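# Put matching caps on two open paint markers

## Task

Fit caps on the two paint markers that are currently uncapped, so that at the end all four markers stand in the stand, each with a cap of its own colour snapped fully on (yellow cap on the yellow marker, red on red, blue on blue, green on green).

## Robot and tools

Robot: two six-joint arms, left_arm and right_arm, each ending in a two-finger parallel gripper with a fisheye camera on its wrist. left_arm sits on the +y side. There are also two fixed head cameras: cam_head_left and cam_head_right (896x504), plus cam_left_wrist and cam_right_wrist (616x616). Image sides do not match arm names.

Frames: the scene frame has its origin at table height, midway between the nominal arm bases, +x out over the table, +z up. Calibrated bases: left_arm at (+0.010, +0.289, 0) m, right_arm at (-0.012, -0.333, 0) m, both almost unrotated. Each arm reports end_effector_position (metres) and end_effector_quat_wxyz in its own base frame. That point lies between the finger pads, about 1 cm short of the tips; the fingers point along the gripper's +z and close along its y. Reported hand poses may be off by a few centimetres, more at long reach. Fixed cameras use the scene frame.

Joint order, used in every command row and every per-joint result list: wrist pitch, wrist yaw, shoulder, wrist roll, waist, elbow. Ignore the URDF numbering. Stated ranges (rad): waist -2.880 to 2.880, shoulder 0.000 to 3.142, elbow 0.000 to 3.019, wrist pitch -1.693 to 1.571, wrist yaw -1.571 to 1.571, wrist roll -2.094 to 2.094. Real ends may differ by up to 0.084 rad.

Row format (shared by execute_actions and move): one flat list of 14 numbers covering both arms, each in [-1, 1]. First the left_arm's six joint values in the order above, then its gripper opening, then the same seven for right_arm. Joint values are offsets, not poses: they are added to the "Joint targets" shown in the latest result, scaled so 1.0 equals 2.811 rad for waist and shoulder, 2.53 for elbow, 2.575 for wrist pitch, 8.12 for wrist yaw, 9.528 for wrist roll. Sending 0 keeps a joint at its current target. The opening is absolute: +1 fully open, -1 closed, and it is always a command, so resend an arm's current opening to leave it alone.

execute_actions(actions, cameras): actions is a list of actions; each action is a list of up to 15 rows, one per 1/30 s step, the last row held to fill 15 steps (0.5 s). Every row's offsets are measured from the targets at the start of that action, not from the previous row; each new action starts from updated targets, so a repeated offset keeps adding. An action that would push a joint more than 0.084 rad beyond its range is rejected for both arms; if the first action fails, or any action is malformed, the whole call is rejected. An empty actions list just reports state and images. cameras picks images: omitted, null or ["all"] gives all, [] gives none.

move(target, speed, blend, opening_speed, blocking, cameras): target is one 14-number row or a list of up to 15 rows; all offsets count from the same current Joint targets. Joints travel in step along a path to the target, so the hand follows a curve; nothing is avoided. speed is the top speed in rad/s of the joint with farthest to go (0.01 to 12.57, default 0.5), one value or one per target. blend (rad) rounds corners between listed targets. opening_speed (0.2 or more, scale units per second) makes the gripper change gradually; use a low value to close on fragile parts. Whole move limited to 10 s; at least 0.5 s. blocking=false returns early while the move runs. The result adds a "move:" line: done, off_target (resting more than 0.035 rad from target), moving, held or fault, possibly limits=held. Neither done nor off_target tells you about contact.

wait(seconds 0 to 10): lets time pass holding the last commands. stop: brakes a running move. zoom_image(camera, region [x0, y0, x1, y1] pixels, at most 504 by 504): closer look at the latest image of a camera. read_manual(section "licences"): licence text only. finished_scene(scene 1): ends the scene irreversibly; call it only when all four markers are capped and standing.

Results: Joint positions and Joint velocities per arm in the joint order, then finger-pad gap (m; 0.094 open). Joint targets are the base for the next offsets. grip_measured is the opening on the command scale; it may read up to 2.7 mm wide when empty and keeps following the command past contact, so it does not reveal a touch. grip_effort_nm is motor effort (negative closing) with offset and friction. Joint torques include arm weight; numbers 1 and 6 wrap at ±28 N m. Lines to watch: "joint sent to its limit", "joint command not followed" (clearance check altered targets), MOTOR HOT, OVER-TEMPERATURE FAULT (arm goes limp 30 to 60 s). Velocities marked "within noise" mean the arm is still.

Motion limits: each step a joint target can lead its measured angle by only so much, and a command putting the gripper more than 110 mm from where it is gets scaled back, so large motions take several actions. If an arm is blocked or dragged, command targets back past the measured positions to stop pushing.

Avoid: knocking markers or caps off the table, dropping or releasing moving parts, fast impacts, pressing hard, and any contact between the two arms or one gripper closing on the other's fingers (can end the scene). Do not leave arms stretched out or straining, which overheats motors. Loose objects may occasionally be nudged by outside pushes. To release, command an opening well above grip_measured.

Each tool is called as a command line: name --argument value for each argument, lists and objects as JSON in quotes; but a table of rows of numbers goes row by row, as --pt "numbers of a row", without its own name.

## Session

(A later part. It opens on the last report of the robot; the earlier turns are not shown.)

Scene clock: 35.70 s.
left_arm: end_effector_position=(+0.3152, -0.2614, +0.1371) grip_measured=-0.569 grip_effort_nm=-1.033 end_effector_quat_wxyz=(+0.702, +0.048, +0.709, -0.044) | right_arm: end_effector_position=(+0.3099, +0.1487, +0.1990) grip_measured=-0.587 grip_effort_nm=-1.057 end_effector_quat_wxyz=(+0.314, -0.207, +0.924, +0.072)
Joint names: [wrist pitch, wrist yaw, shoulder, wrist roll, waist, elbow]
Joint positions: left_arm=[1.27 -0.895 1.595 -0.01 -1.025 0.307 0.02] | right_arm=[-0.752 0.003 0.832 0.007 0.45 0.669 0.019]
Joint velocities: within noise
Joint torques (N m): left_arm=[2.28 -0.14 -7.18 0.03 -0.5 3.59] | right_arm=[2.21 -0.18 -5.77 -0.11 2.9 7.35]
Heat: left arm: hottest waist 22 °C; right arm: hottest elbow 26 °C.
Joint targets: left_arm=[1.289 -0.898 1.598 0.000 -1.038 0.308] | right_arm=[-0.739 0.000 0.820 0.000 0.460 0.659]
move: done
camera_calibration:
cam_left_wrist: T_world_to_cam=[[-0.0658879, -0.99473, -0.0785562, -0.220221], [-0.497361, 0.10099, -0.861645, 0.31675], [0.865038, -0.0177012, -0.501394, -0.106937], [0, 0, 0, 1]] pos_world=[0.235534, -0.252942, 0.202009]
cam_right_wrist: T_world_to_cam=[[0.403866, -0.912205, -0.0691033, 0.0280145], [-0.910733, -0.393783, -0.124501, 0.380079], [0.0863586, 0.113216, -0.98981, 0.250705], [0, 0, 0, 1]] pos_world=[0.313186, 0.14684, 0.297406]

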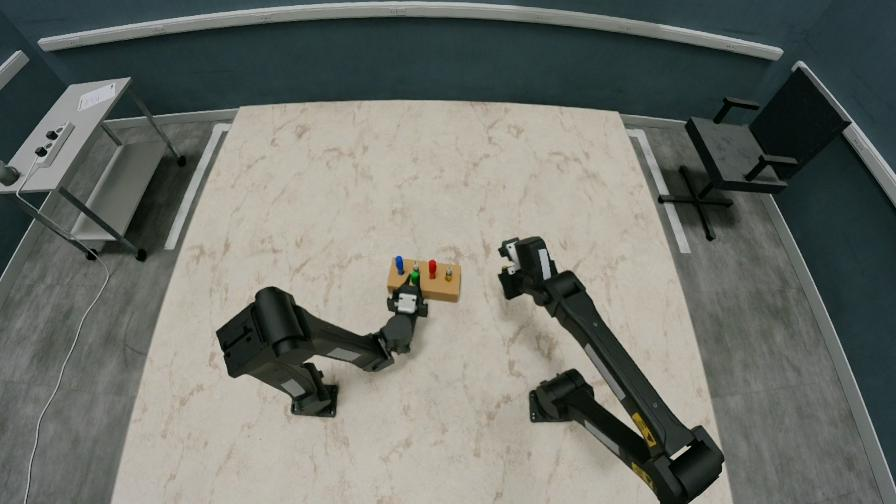

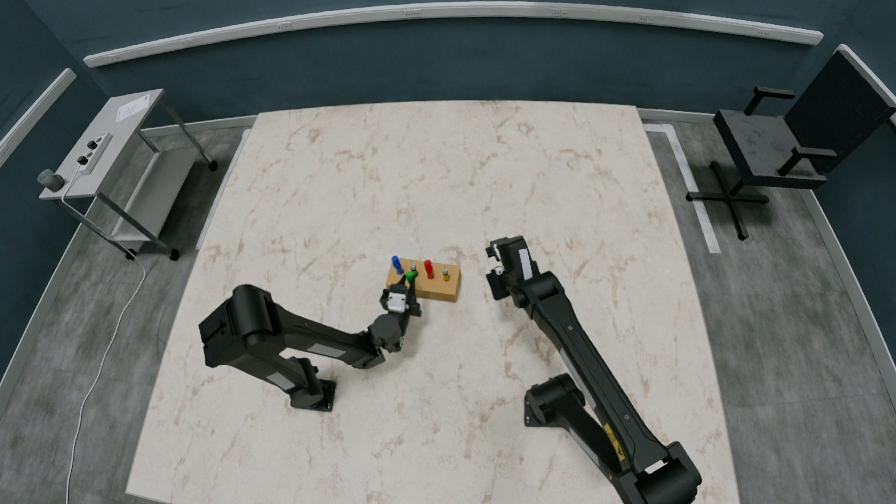

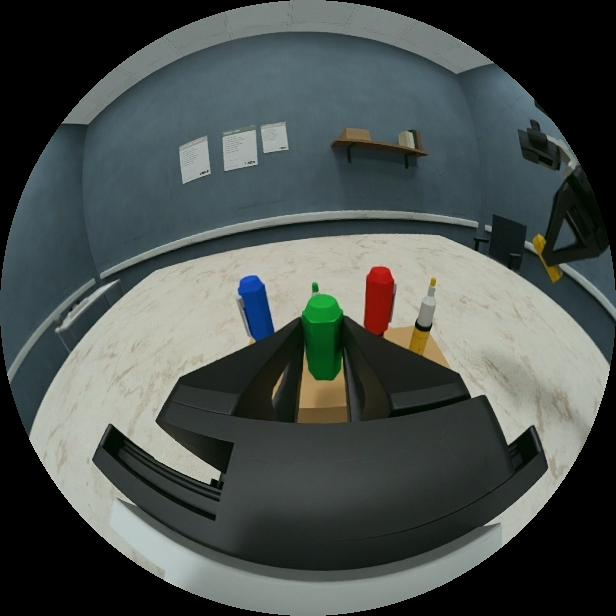

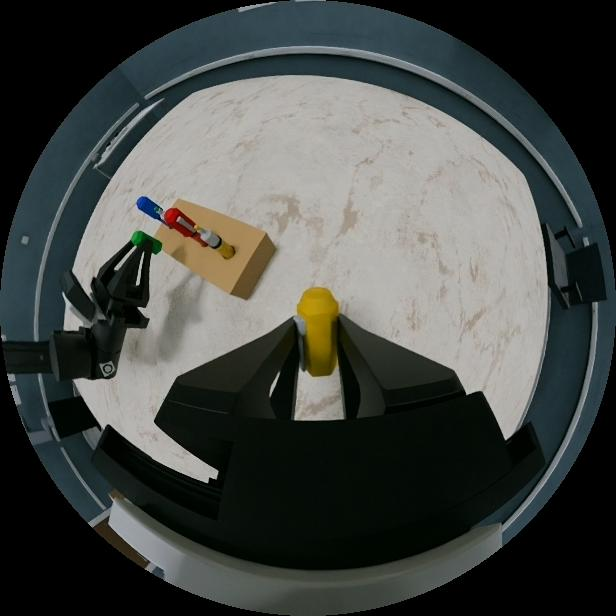

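move --target '[-0.0765, -0.01915, -0.05727, 0.00105, -0.05514, 0.02727, -0.8, 0, 0, 0, 0, 0, 0, -0.8]' --speed 0.4

zoom_image --camera "cam_left_wrist" --region '[180, 220, 340, 380]'

zoom_image --camera "cam_left_wrist" --region '[320, 240, 480, 400]'

zoom_image --camera "cam_right_wrist" --region '[120, 180, 290, 320]'

Scene clock: 38.50 s.
left_arm: end_effector_position=(+0.2804, -0.2901, +0.1730) grip_measured=-0.569 grip_effort_nm=-1.038 end_effector_quat_wxyz=(+0.705, +0.047, +0.706, -0.044) | right_arm: end_effector_position=(+0.3099, +0.1487, +0.1990) grip_measured=-0.587 grip_effort_nm=-1.057 end_effector_quat_wxyz=(+0.314, -0.207, +0.924, +0.072)
Joint names: [wrist pitch, wrist yaw, shoulder, wrist roll, waist, elbow]
Joint positions: left_arm=[1.098 -1.05 1.448 0 -1.18 0.346 0.02] | right_arm=[-0.752 0.003 0.832 0.007 0.45 0.669 0.019]
Joint velocities: within noise
Joint torques (N m): left_arm=[1.35 -0.14 -7.59 0.03 -0.5 7.24] | right_arm=[2.19 -0.19 -5.71 -0.11 2.96 7.36]
Heat: left arm: hottest waist 22 °C; right arm: hottest elbow 26 °C.
Joint targets: left_arm=[1.092 -1.053 1.437 0.010 -1.193 0.376] | right_arm=[-0.739 0.000 0.820 0.000 0.460 0.659]
move: done
camera_calibration:
cam_left_wrist: T_world_to_cam=[[-0.0649232, -0.994907, -0.0771002, -0.248818], [-0.489631, 0.0990835, -0.866282, 0.331419], [0.869509, -0.0184912, -0.49357, -0.062226], [0, 0, 0, 1]] pos_world=[0.200225, -0.28154, 0.237205]
cam_right_wrist: T_world_to_cam=[[0.403866, -0.912205, -0.0691033, 0.0280145], [-0.910733, -0.393783, -0.124501, 0.380079], [0.0863586, 0.113216, -0.98981, 0.250705], [0, 0, 0, 1]] pos_world=[0.313186, 0.14684, 0.297406]

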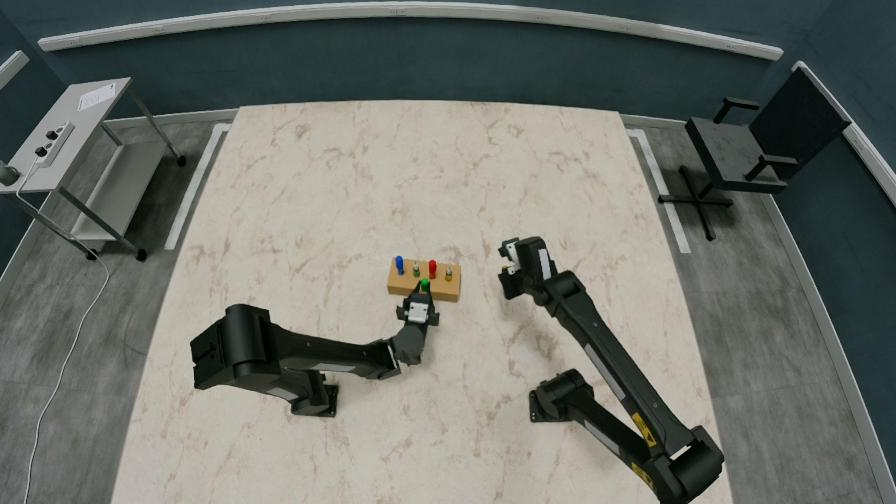

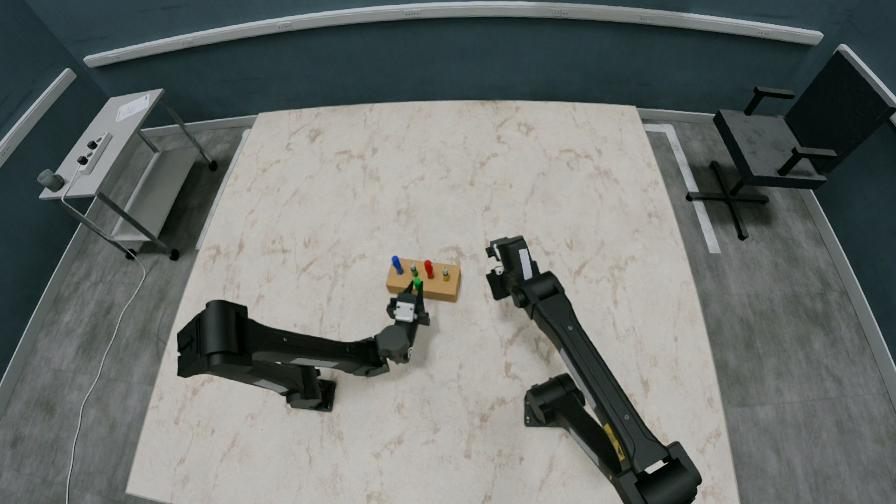

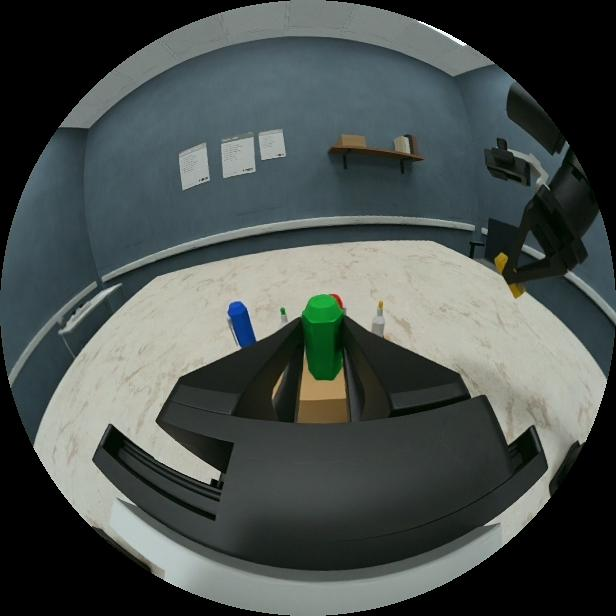

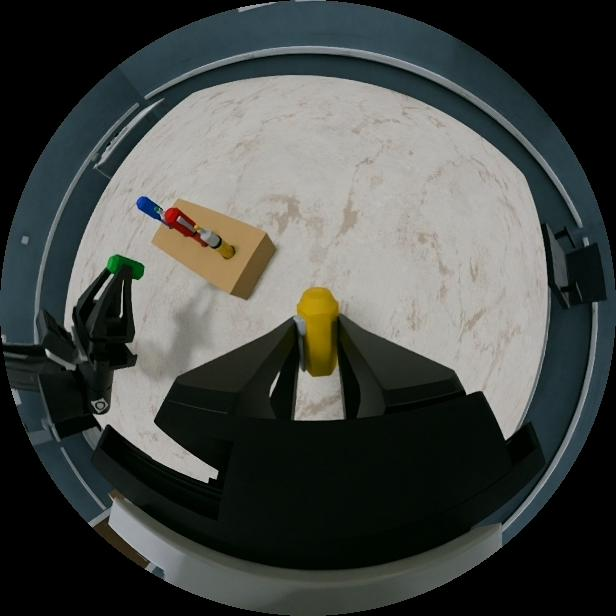

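Scaled by 3.150 from the camera's 616x616 image, which has a finer 880x880 frame.

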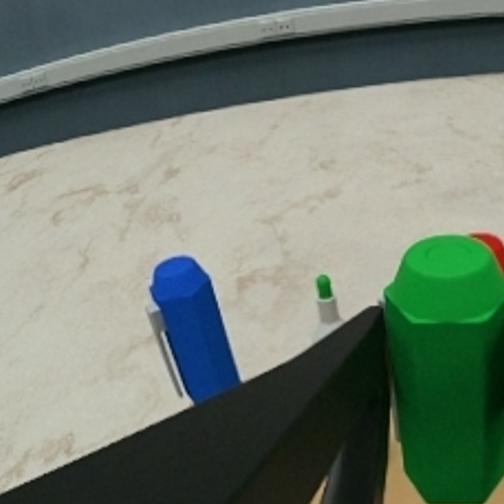

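Scaled by 3.150 from the camera's 616x616 image, which has a finer 880x880 frame.

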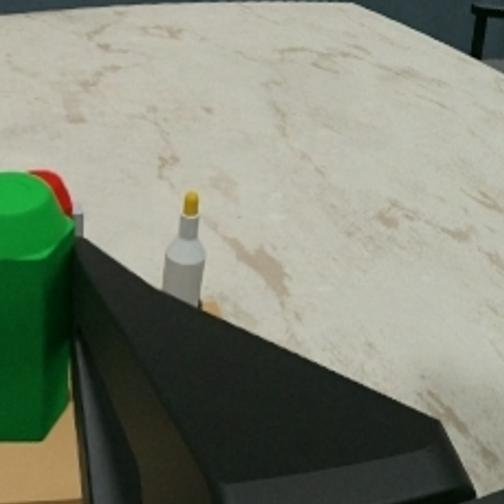

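Scaled by 2.965 from the camera's 616x616 image, which has a finer 880x880 frame.

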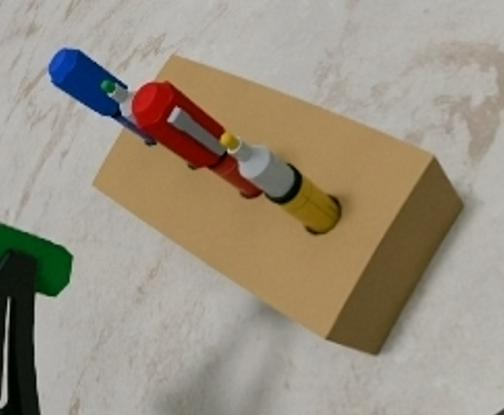

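move --target '[-0.04621, 0.03611, -0.02277, 0, 0.11206, 0.02411, -0.8, 0, 0, 0, 0, 0, 0, -0.8]' --speed 0.35

zoom_image --camera "cam_left_wrist" --region '[270, 270, 390, 430]'

zoom_image --camera "cam_right_wrist" --region '[100, 160, 270, 300]'

zoom_image --camera "cam_head_left" --region '[380, 235, 460, 305]'

zoom_image --camera "cam_head_right" --region '[380, 235, 460, 305]'

Scene clock: 42.07 s.
left_arm: end_effector_position=(+0.3612, -0.2586, +0.1943) grip_measured=-0.569 grip_effort_nm=-1.033 end_effector_quat_wxyz=(+0.703, +0.048, +0.708, -0.043) | right_arm: end_effector_position=(+0.3099, +0.1487, +0.1990) grip_measured=-0.587 grip_effort_nm=-1.062 end_effector_quat_wxyz=(+0.314, -0.207, +0.924, +0.072)
Joint names: [wrist pitch, wrist yaw, shoulder, wrist roll, waist, elbow]
Joint positions: left_arm=[0.979 -0.763 1.387 0 -0.891 0.399 0.02] | right_arm=[-0.752 0.003 0.832 0.007 0.45 0.669 0.019]
Joint velocities: within noise
Joint torques (N m): left_arm=[1.5 0.1 -7.94 0.03 1.61 8.76] | right_arm=[2.19 -0.19 -5.71 -0.11 2.96 7.38]
Heat: left arm: hottest waist 22 °C; right arm: hottest elbow 26 °C.
Joint targets: left_arm=[0.974 -0.760 1.373 0.010 -0.878 0.438] | right_arm=[-0.739 0.000 0.820 0.000 0.460 0.659]
move: off_target (left_arm); left_arm: the elbow is farthest, 0.038 rad from its target
camera_calibration:
cam_left_wrist: T_world_to_cam=[[-0.0636905, -0.994718, -0.0804998, -0.210375], [-0.493367, 0.101501, -0.863879, 0.387749], [0.867486, -0.0153049, -0.497225, -0.119107], [0, 0, 0, 1]] pos_world=[0.281227, -0.250444, 0.25881]
cam_right_wrist: T_world_to_cam=[[0.403866, -0.912205, -0.0691033, 0.0280145], [-0.910733, -0.393783, -0.124501, 0.380079], [0.0863586, 0.113216, -0.98981, 0.250705], [0, 0, 0, 1]] pos_world=[0.313186, 0.14684, 0.297406]

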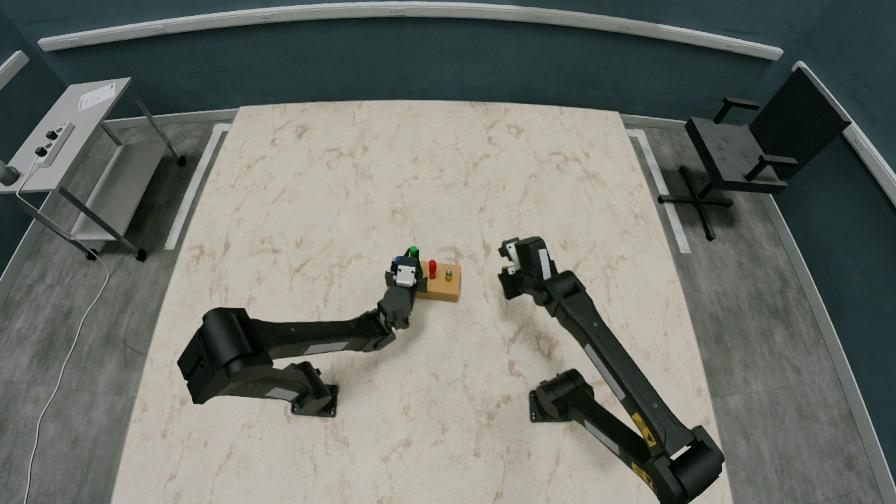

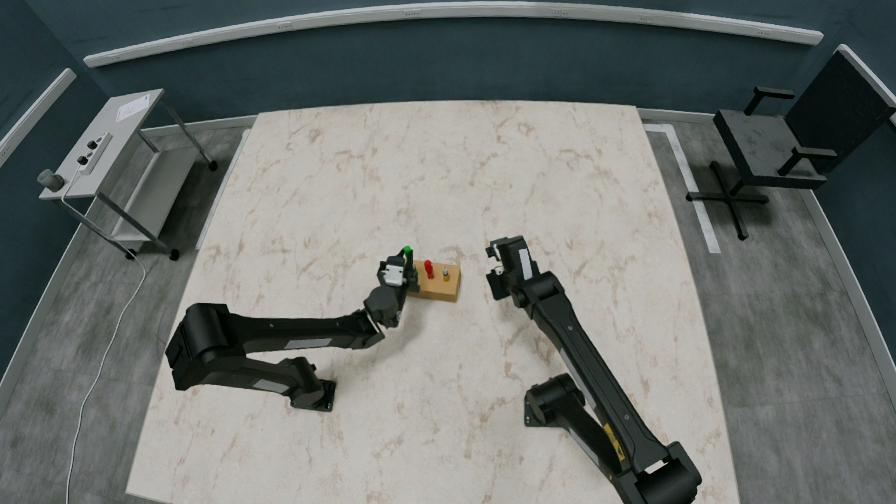

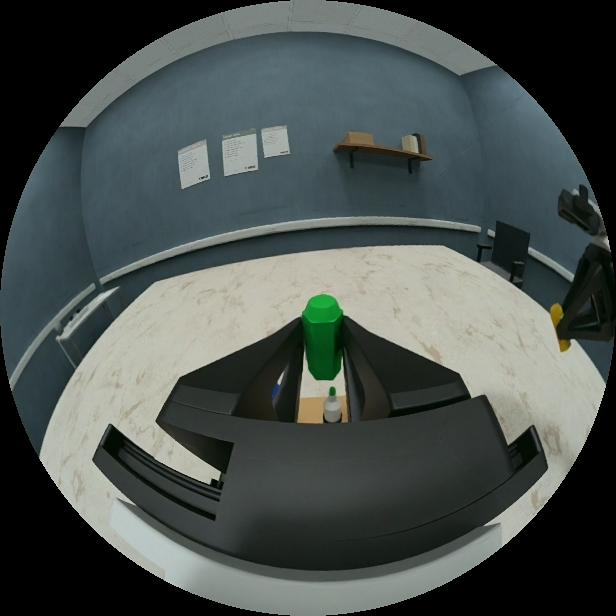

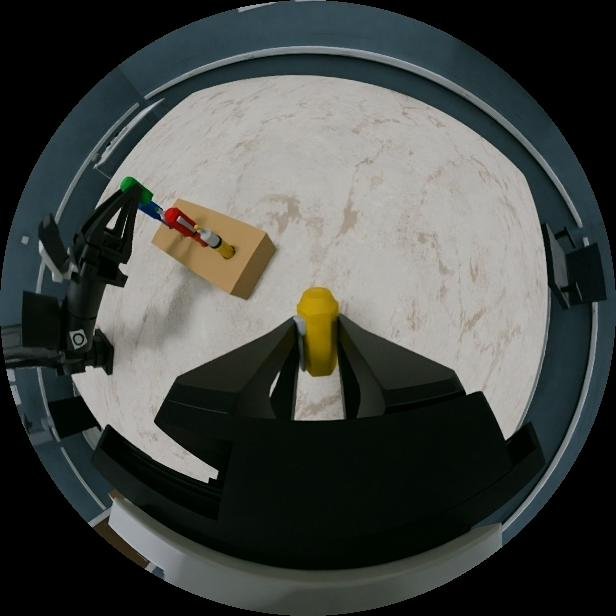

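Scaled by 3.150 from the camera's 616x616 image, which has a finer 880x880 frame.

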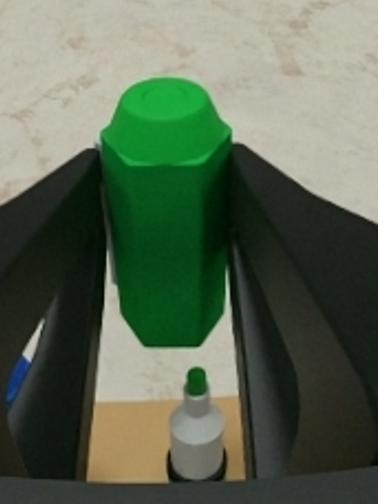

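Scaled by 2.965 from the camera's 616x616 image, which has a finer 880x880 frame.

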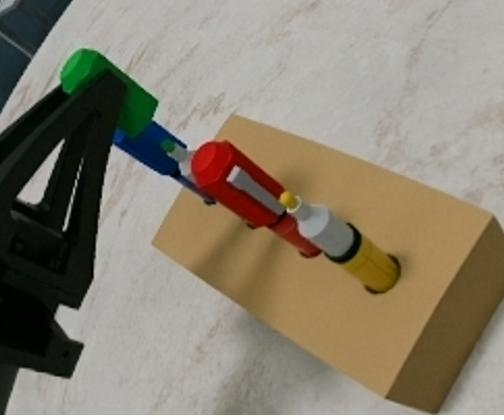

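Scaled by 6.300 from the camera's 896x504 image, which has a finer 1280x720 frame.

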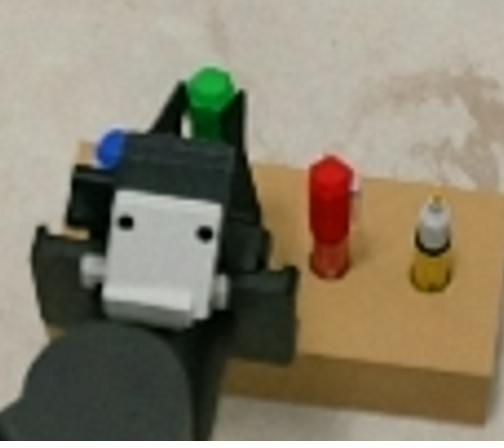

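Scaled by 6.300 from the camera's 896x504 image, which has a finer 1280x720 frame.

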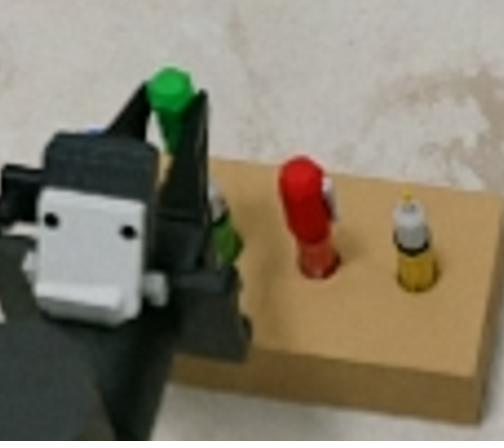

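move --target '[0.03437, -0.00111, 0.02935, 0, -0.01103, 0.00079, -0.8, 0, 0, 0, 0, 0, 0, -0.8]' --speed 0.15 --cameras '["cam_left_wrist", "cam_right_wrist"]'

zoom_image --camera "cam_left_wrist" --region '[270, 270, 390, 430]'

zoom_image --camera "cam_right_wrist" --region '[100, 160, 220, 260]'

Scene clock: 44.47 s.
left_arm: end_effector_position=(+0.3637, -0.2632, +0.1828) grip_measured=-0.569 grip_effort_nm=-1.028 end_effector_quat_wxyz=(+0.705, +0.046, +0.707, -0.044) | right_arm: end_effector_position=(+0.3099, +0.1487, +0.1990) grip_measured=-0.587 grip_effort_nm=-1.062 end_effector_quat_wxyz=(+0.314, -0.207, +0.924, +0.072)
Joint names: [wrist pitch, wrist yaw, shoulder, wrist roll, waist, elbow]
Joint positions: left_arm=[1.043 -0.766 1.451 0 -0.894 0.404 0.02] | right_arm=[-0.752 0.003 0.832 0.007 0.45 0.669 0.019]
Joint velocities: within noise
Joint torques (N m): left_arm=[2.33 -0.13 -7.06 0.03 -0.62 8.17] | right_arm=[2.19 -0.18 -5.71 -0.11 2.9 7.35]
Heat: left arm: hottest elbow 23 °C; right arm: hottest elbow 26 °C.
Joint targets: left_arm=[1.062 -0.769 1.455 0.010 -0.909 0.439] | right_arm=[-0.739 0.000 0.820 0.000 0.460 0.659]
move: off_target (left_arm); left_arm: the elbow is farthest, 0.036 rad from its target
camera_calibration:
cam_left_wrist: T_world_to_cam=[[-0.0635205, -0.995017, -0.0768499, -0.216479], [-0.49068, 0.0981934, -0.865789, 0.377988], [0.869021, -0.0172866, -0.494473, -0.128655], [0, 0, 0, 1]] pos_world=[0.283524, -0.25474, 0.247005]
cam_right_wrist: T_world_to_cam=[[0.403866, -0.912205, -0.0691033, 0.0280145], [-0.910733, -0.393783, -0.124501, 0.380079], [0.0863586, 0.113216, -0.98981, 0.250705], [0, 0, 0, 1]] pos_world=[0.313186, 0.14684, 0.297406]
Images, in order (width x height): cam_left_wrist 616x616, cam_right_wrist 616x616.

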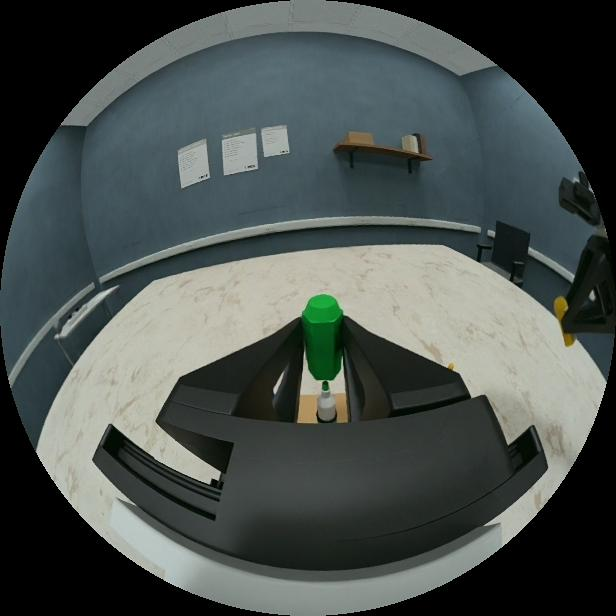

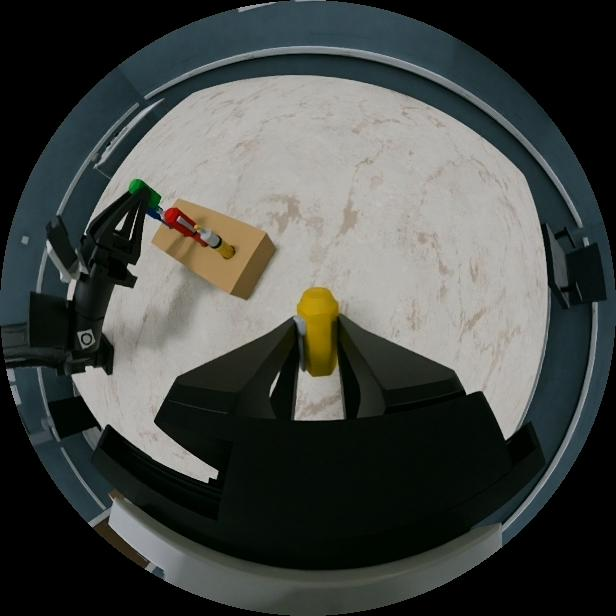

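Scaled by 3.150 from the camera's 616x616 image, which has a finer 880x880 frame.

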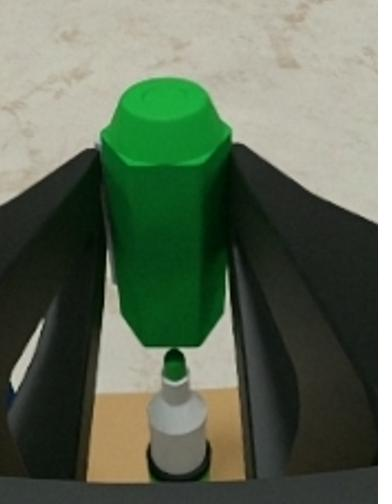

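Scaled by 4.200 from the camera's 616x616 image, which has a finer 880x880 frame.

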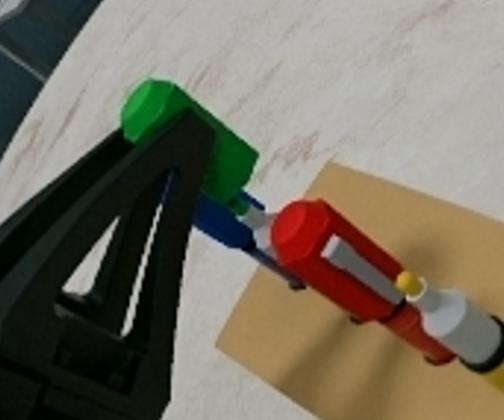

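move --pt "0 0 0 0 0 -0.01225 -0.8 0 0 0 0 0 0 -0.8" --pt "0.06447 0 0.05158 0 0 -0.01937 -0.8 0 0 0 0 0 0 -0.8" --speed '[0.1, 0.08]' --cameras '["cam_left_wrist", "cam_right_wrist"]'

zoom_image --camera "cam_left_wrist" --region '[270, 270, 390, 430]'

zoom_image --camera "cam_right_wrist" --region '[100, 160, 220, 260]'

Scene clock: 48.30 s.
left_arm: end_effector_position=(+0.3637, -0.2627, +0.1538) grip_measured=-0.628 grip_effort_nm=-1.018 end_effector_quat_wxyz=(+0.711, +0.039, +0.701, -0.048) | right_arm: end_effector_position=(+0.3099, +0.1487, +0.1990) grip_measured=-0.587 grip_effort_nm=-1.053 end_effector_quat_wxyz=(+0.314, -0.207, +0.924, +0.072)
Joint names: [wrist pitch, wrist yaw, shoulder, wrist roll, waist, elbow]
Joint positions: left_arm=[1.232 -0.77 1.599 0.003 -0.894 0.388 0.017] | right_arm=[-0.752 0.003 0.832 0.007 0.45 0.669 0.019]
Joint velocities: within noise
Joint torques (N m): left_arm=[1.5 0.05 -7.94 0 -0.62 4.29] | right_arm=[2.21 -0.19 -5.77 -0.11 2.9 7.36]
Heat: left arm: hottest elbow 23 °C; right arm: hottest elbow 26 °C.
Joint targets: left_arm=[1.228 -0.769 1.600 0.010 -0.909 0.390] | right_arm=[-0.739 0.000 0.820 0.000 0.460 0.659]
move: done
camera_calibration:
cam_left_wrist: T_world_to_cam=[[-0.0585248, -0.996463, -0.0602941, -0.222935], [-0.476612, 0.08096, -0.875378, 0.34475], [0.877164, -0.0224944, -0.479665, -0.149616], [0, 0, 0, 1]] pos_world=[0.282503, -0.253423, 0.216579]
cam_right_wrist: T_world_to_cam=[[0.403866, -0.912205, -0.0691033, 0.0280145], [-0.910733, -0.393783, -0.124501, 0.380079], [0.0863586, 0.113216, -0.98981, 0.250705], [0, 0, 0, 1]] pos_world=[0.313186, 0.14684, 0.297406]
Images, in order (width x height): cam_left_wrist 616x616, cam_right_wrist 616x616.

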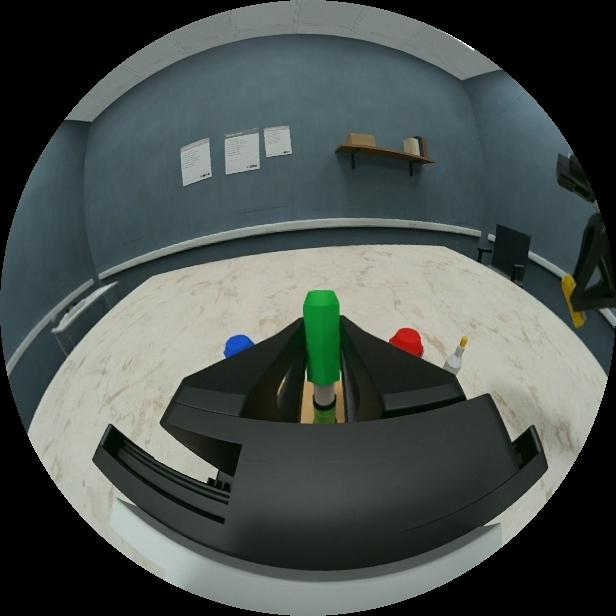

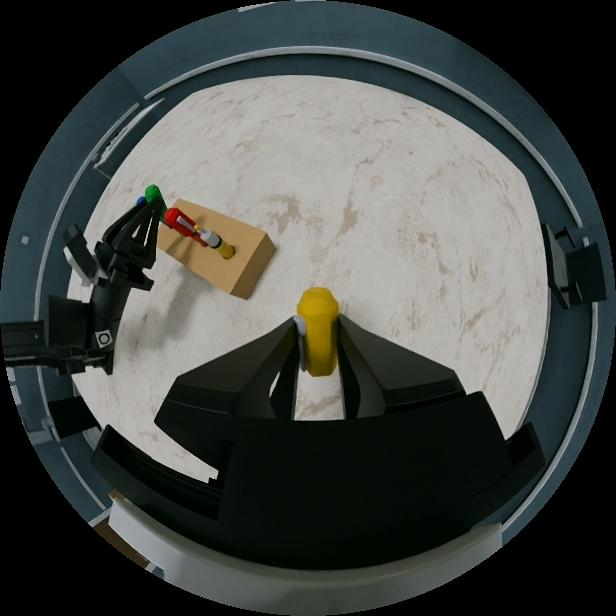

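Scaled by 3.150 from the camera's 616x616 image, which has a finer 880x880 frame.

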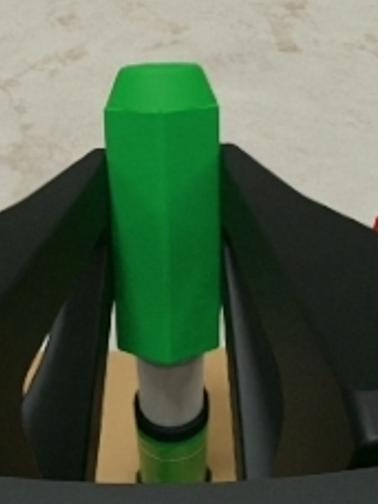

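Scaled by 4.200 from the camera's 616x616 image, which has a finer 880x880 frame.

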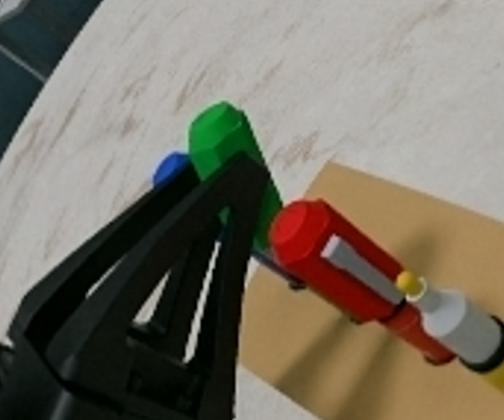

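zoom_image --camera "cam_left_wrist" --region '[290, 340, 360, 425]'

zoom_image --camera "cam_left_wrist" --region '[290, 280, 360, 360]'

Scaled by 5.929 from the camera's 616x616 image, which has a finer 880x880 frame.

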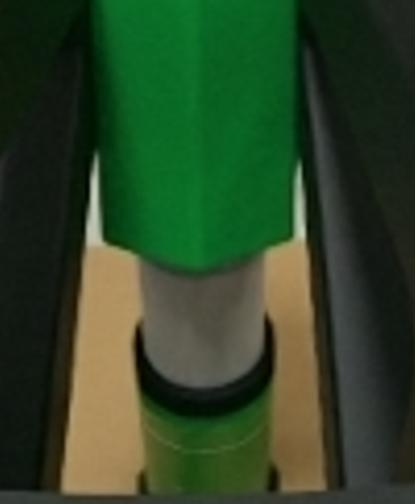

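Scaled by 6.300 from the camera's 616x616 image, which has a finer 880x880 frame.

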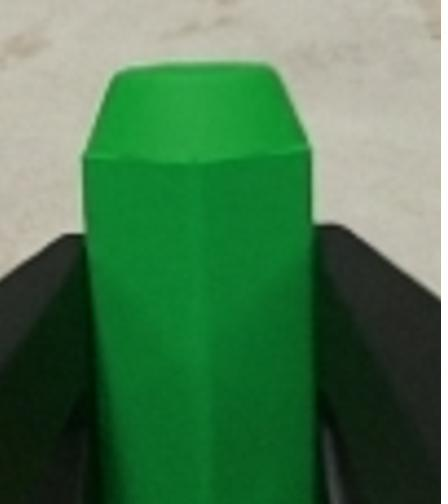

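move --target '[0, 0, 0, 0, 0, 0, -0.58, 0, 0, 0, 0, 0, 0, -0.8]' --opening_speed 0.25

Scene clock: 55.43 s.
left_arm: end_effector_position=(+0.3636, -0.2624, +0.1536) grip_measured=-0.584 grip_effort_nm=0.149 end_effector_quat_wxyz=(+0.711, +0.039, +0.701, -0.048) | right_arm: end_effector_position=(+0.3099, +0.1487, +0.1990) grip_measured=-0.587 grip_effort_nm=-1.057 end_effector_quat_wxyz=(+0.314, -0.207, +0.924, +0.072)
Joint names: [wrist pitch, wrist yaw, shoulder, wrist roll, waist, elbow]
Joint positions: left_arm=[1.232 -0.77 1.599 0.003 -0.894 0.388 0.02] | right_arm=[-0.752 0.003 0.832 0.007 0.45 0.669 0.019]
Joint velocities: within noise
Joint torques (N m): left_arm=[1.5 0.04 -7.94 0.01 -0.62 4.34] | right_arm=[2.18 -0.18 -5.71 -0.11 2.9 7.36]
Heat: left arm: hottest waist 22 °C; right arm: hottest elbow 26 °C.
Joint targets: left_arm=[1.228 -0.769 1.600 0.010 -0.909 0.390] | right_arm=[-0.739 0.000 0.820 0.000 0.460 0.659]
move: done
camera_calibration:
cam_left_wrist: T_world_to_cam=[[-0.0585821, -0.996421, -0.0609302, -0.222595], [-0.477034, 0.0815571, -0.875093, 0.344673], [0.876931, -0.022199, -0.480104, -0.149296], [0, 0, 0, 1]] pos_world=[0.282303, -0.253224, 0.21638]
cam_right_wrist: T_world_to_cam=[[0.403866, -0.912205, -0.0691033, 0.0280145], [-0.910733, -0.393783, -0.124501, 0.380079], [0.0863586, 0.113216, -0.98981, 0.250705], [0, 0, 0, 1]] pos_world=[0.313186, 0.14684, 0.297406]

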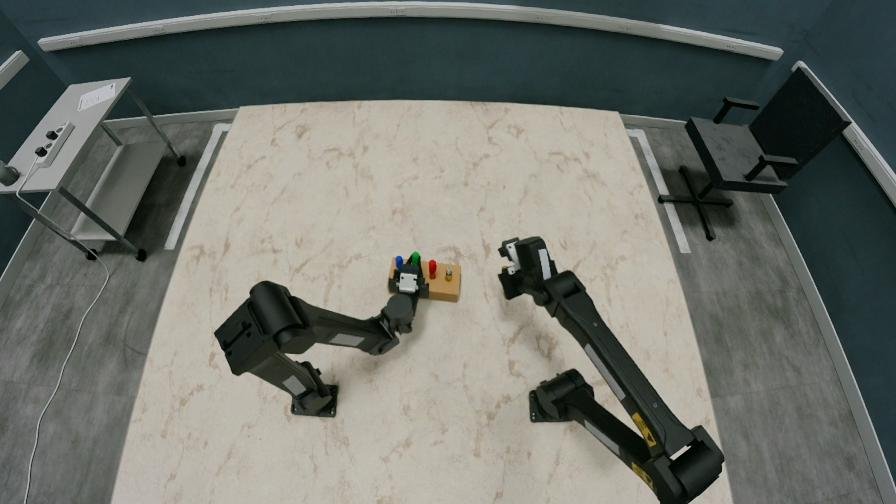

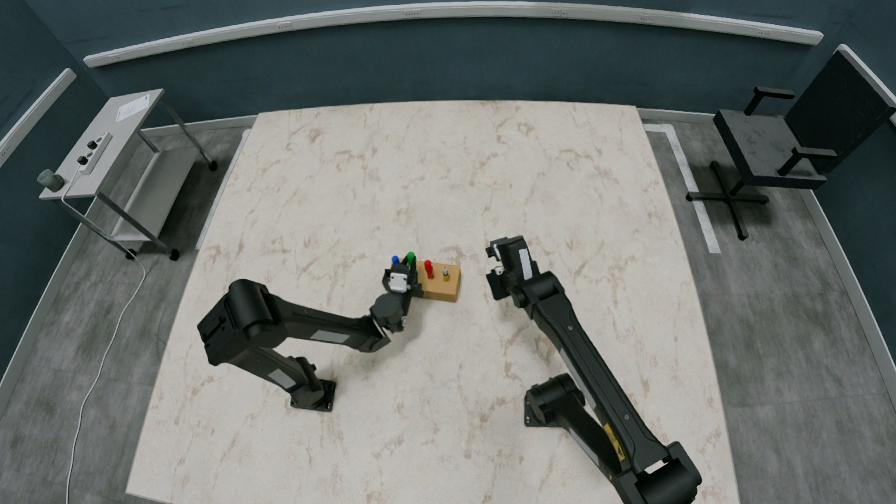

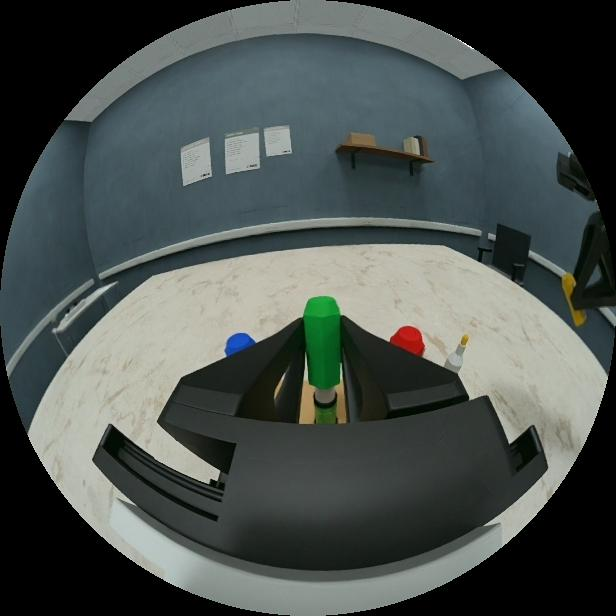

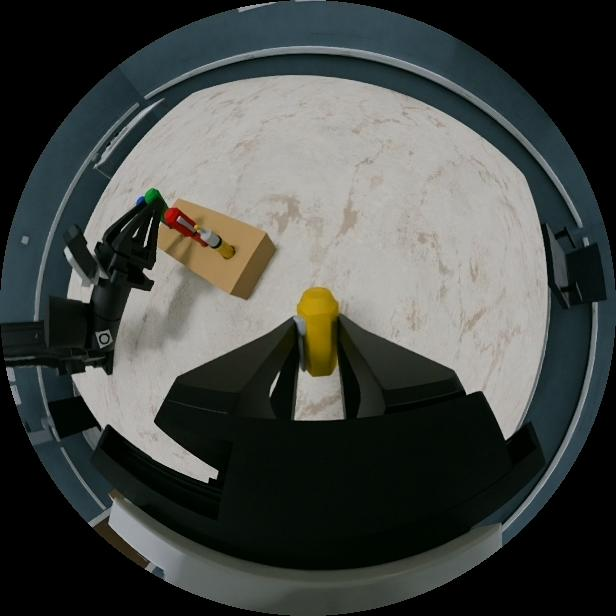

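zoom_image --camera "cam_left_wrist" --region '[270, 270, 390, 430]'

zoom_image --camera "cam_head_left" --region '[370, 240, 470, 320]'

Scaled by 3.150 from the camera's 616x616 image, which has a finer 880x880 frame.

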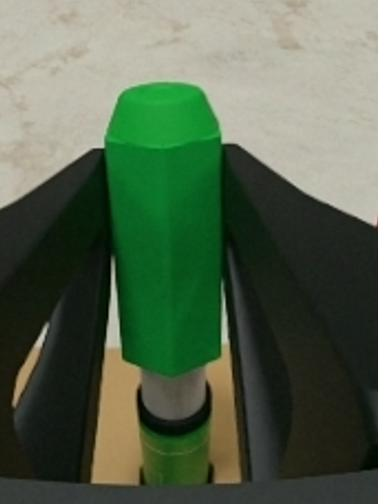

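Scaled by 5.040 from the camera's 896x504 image, which has a finer 1280x720 frame.

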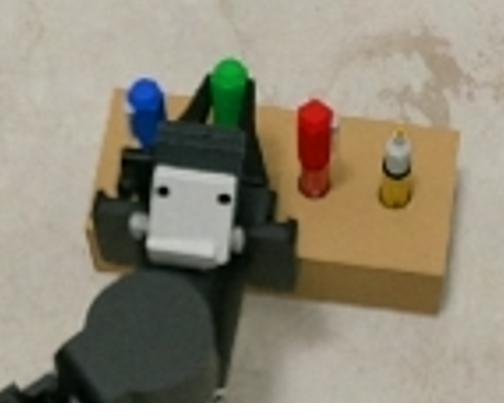

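zoom_image --camera "cam_left_wrist" --region '[290, 290, 360, 350]'

zoom_image --camera "cam_left_wrist" --region '[290, 360, 360, 425]'

Scaled by 7.200 from the camera's 616x616 image, which has a finer 880x880 frame.

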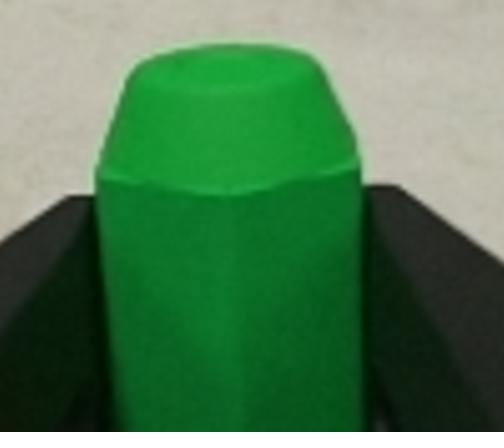

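Scaled by 7.200 from the camera's 616x616 image, which has a finer 880x880 frame.

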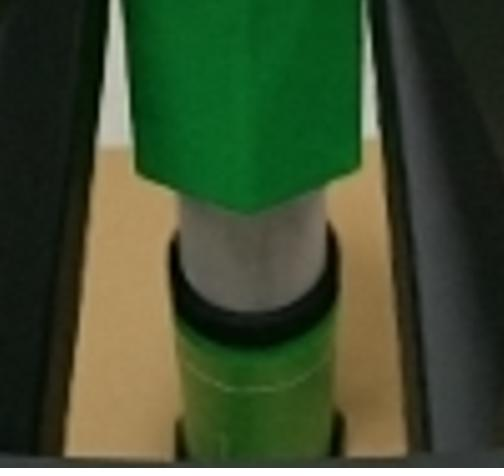

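zoom_image --camera "cam_right_wrist" --region '[110, 165, 210, 255]'

zoom_image --camera "cam_head_right" --region '[370, 235, 470, 315]'

zoom_image --camera "cam_head_left" --region '[390, 245, 460, 300]'

Scaled by 5.040 from the camera's 616x616 image, which has a finer 880x880 frame.

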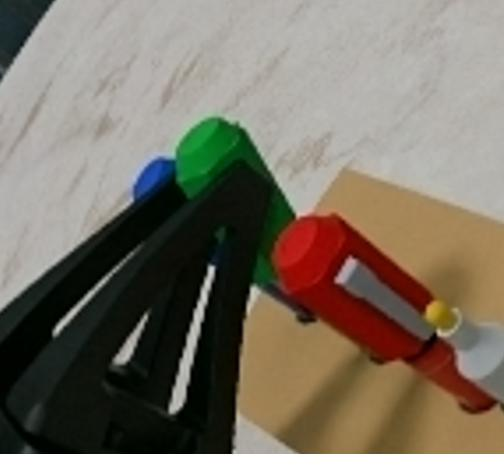

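Scaled by 5.040 from the camera's 896x504 image, which has a finer 1280x720 frame.

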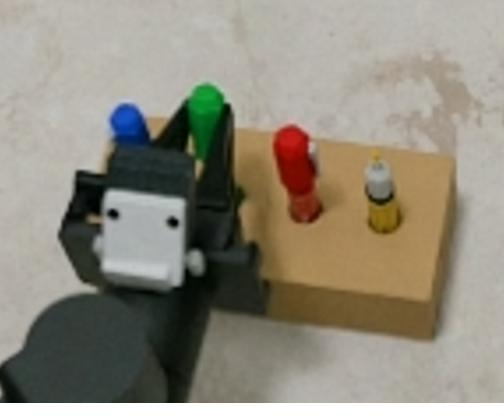

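Scaled by 7.200 from the camera's 896x504 image, which has a finer 1280x720 frame.

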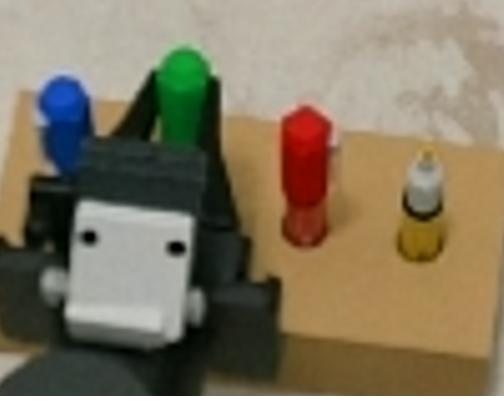

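zoom_image --camera "cam_right_wrist" --region '[130, 180, 180, 235]'

Scaled by 9.164 from the camera's 616x616 image, which has a finer 880x880 frame.

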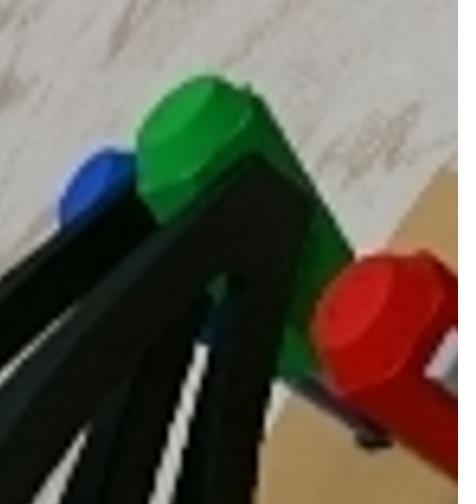

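zoom_image --camera "cam_left_wrist" --region '[435, 325, 485, 385]'

zoom_image --camera "cam_right_wrist" --region '[180, 215, 245, 270]'

Scaled by 8.400 from the camera's 616x616 image, which has a finer 880x880 frame.

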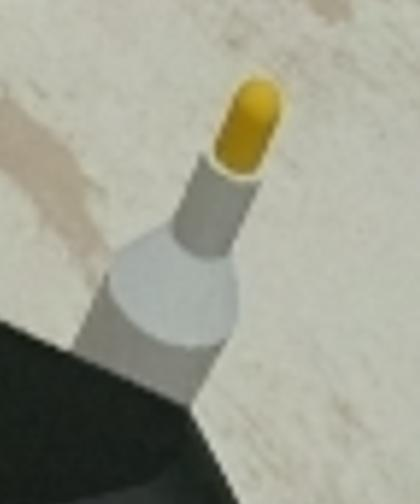

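Scaled by 7.754 from the camera's 616x616 image, which has a finer 880x880 frame.

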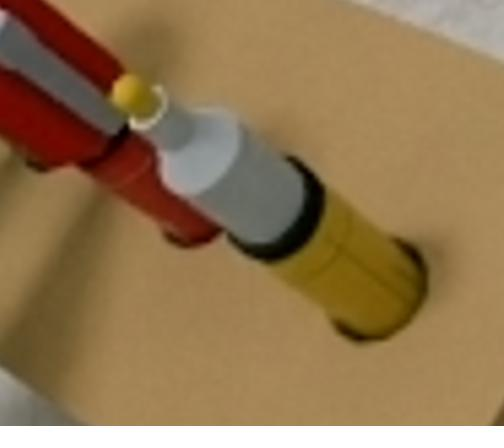

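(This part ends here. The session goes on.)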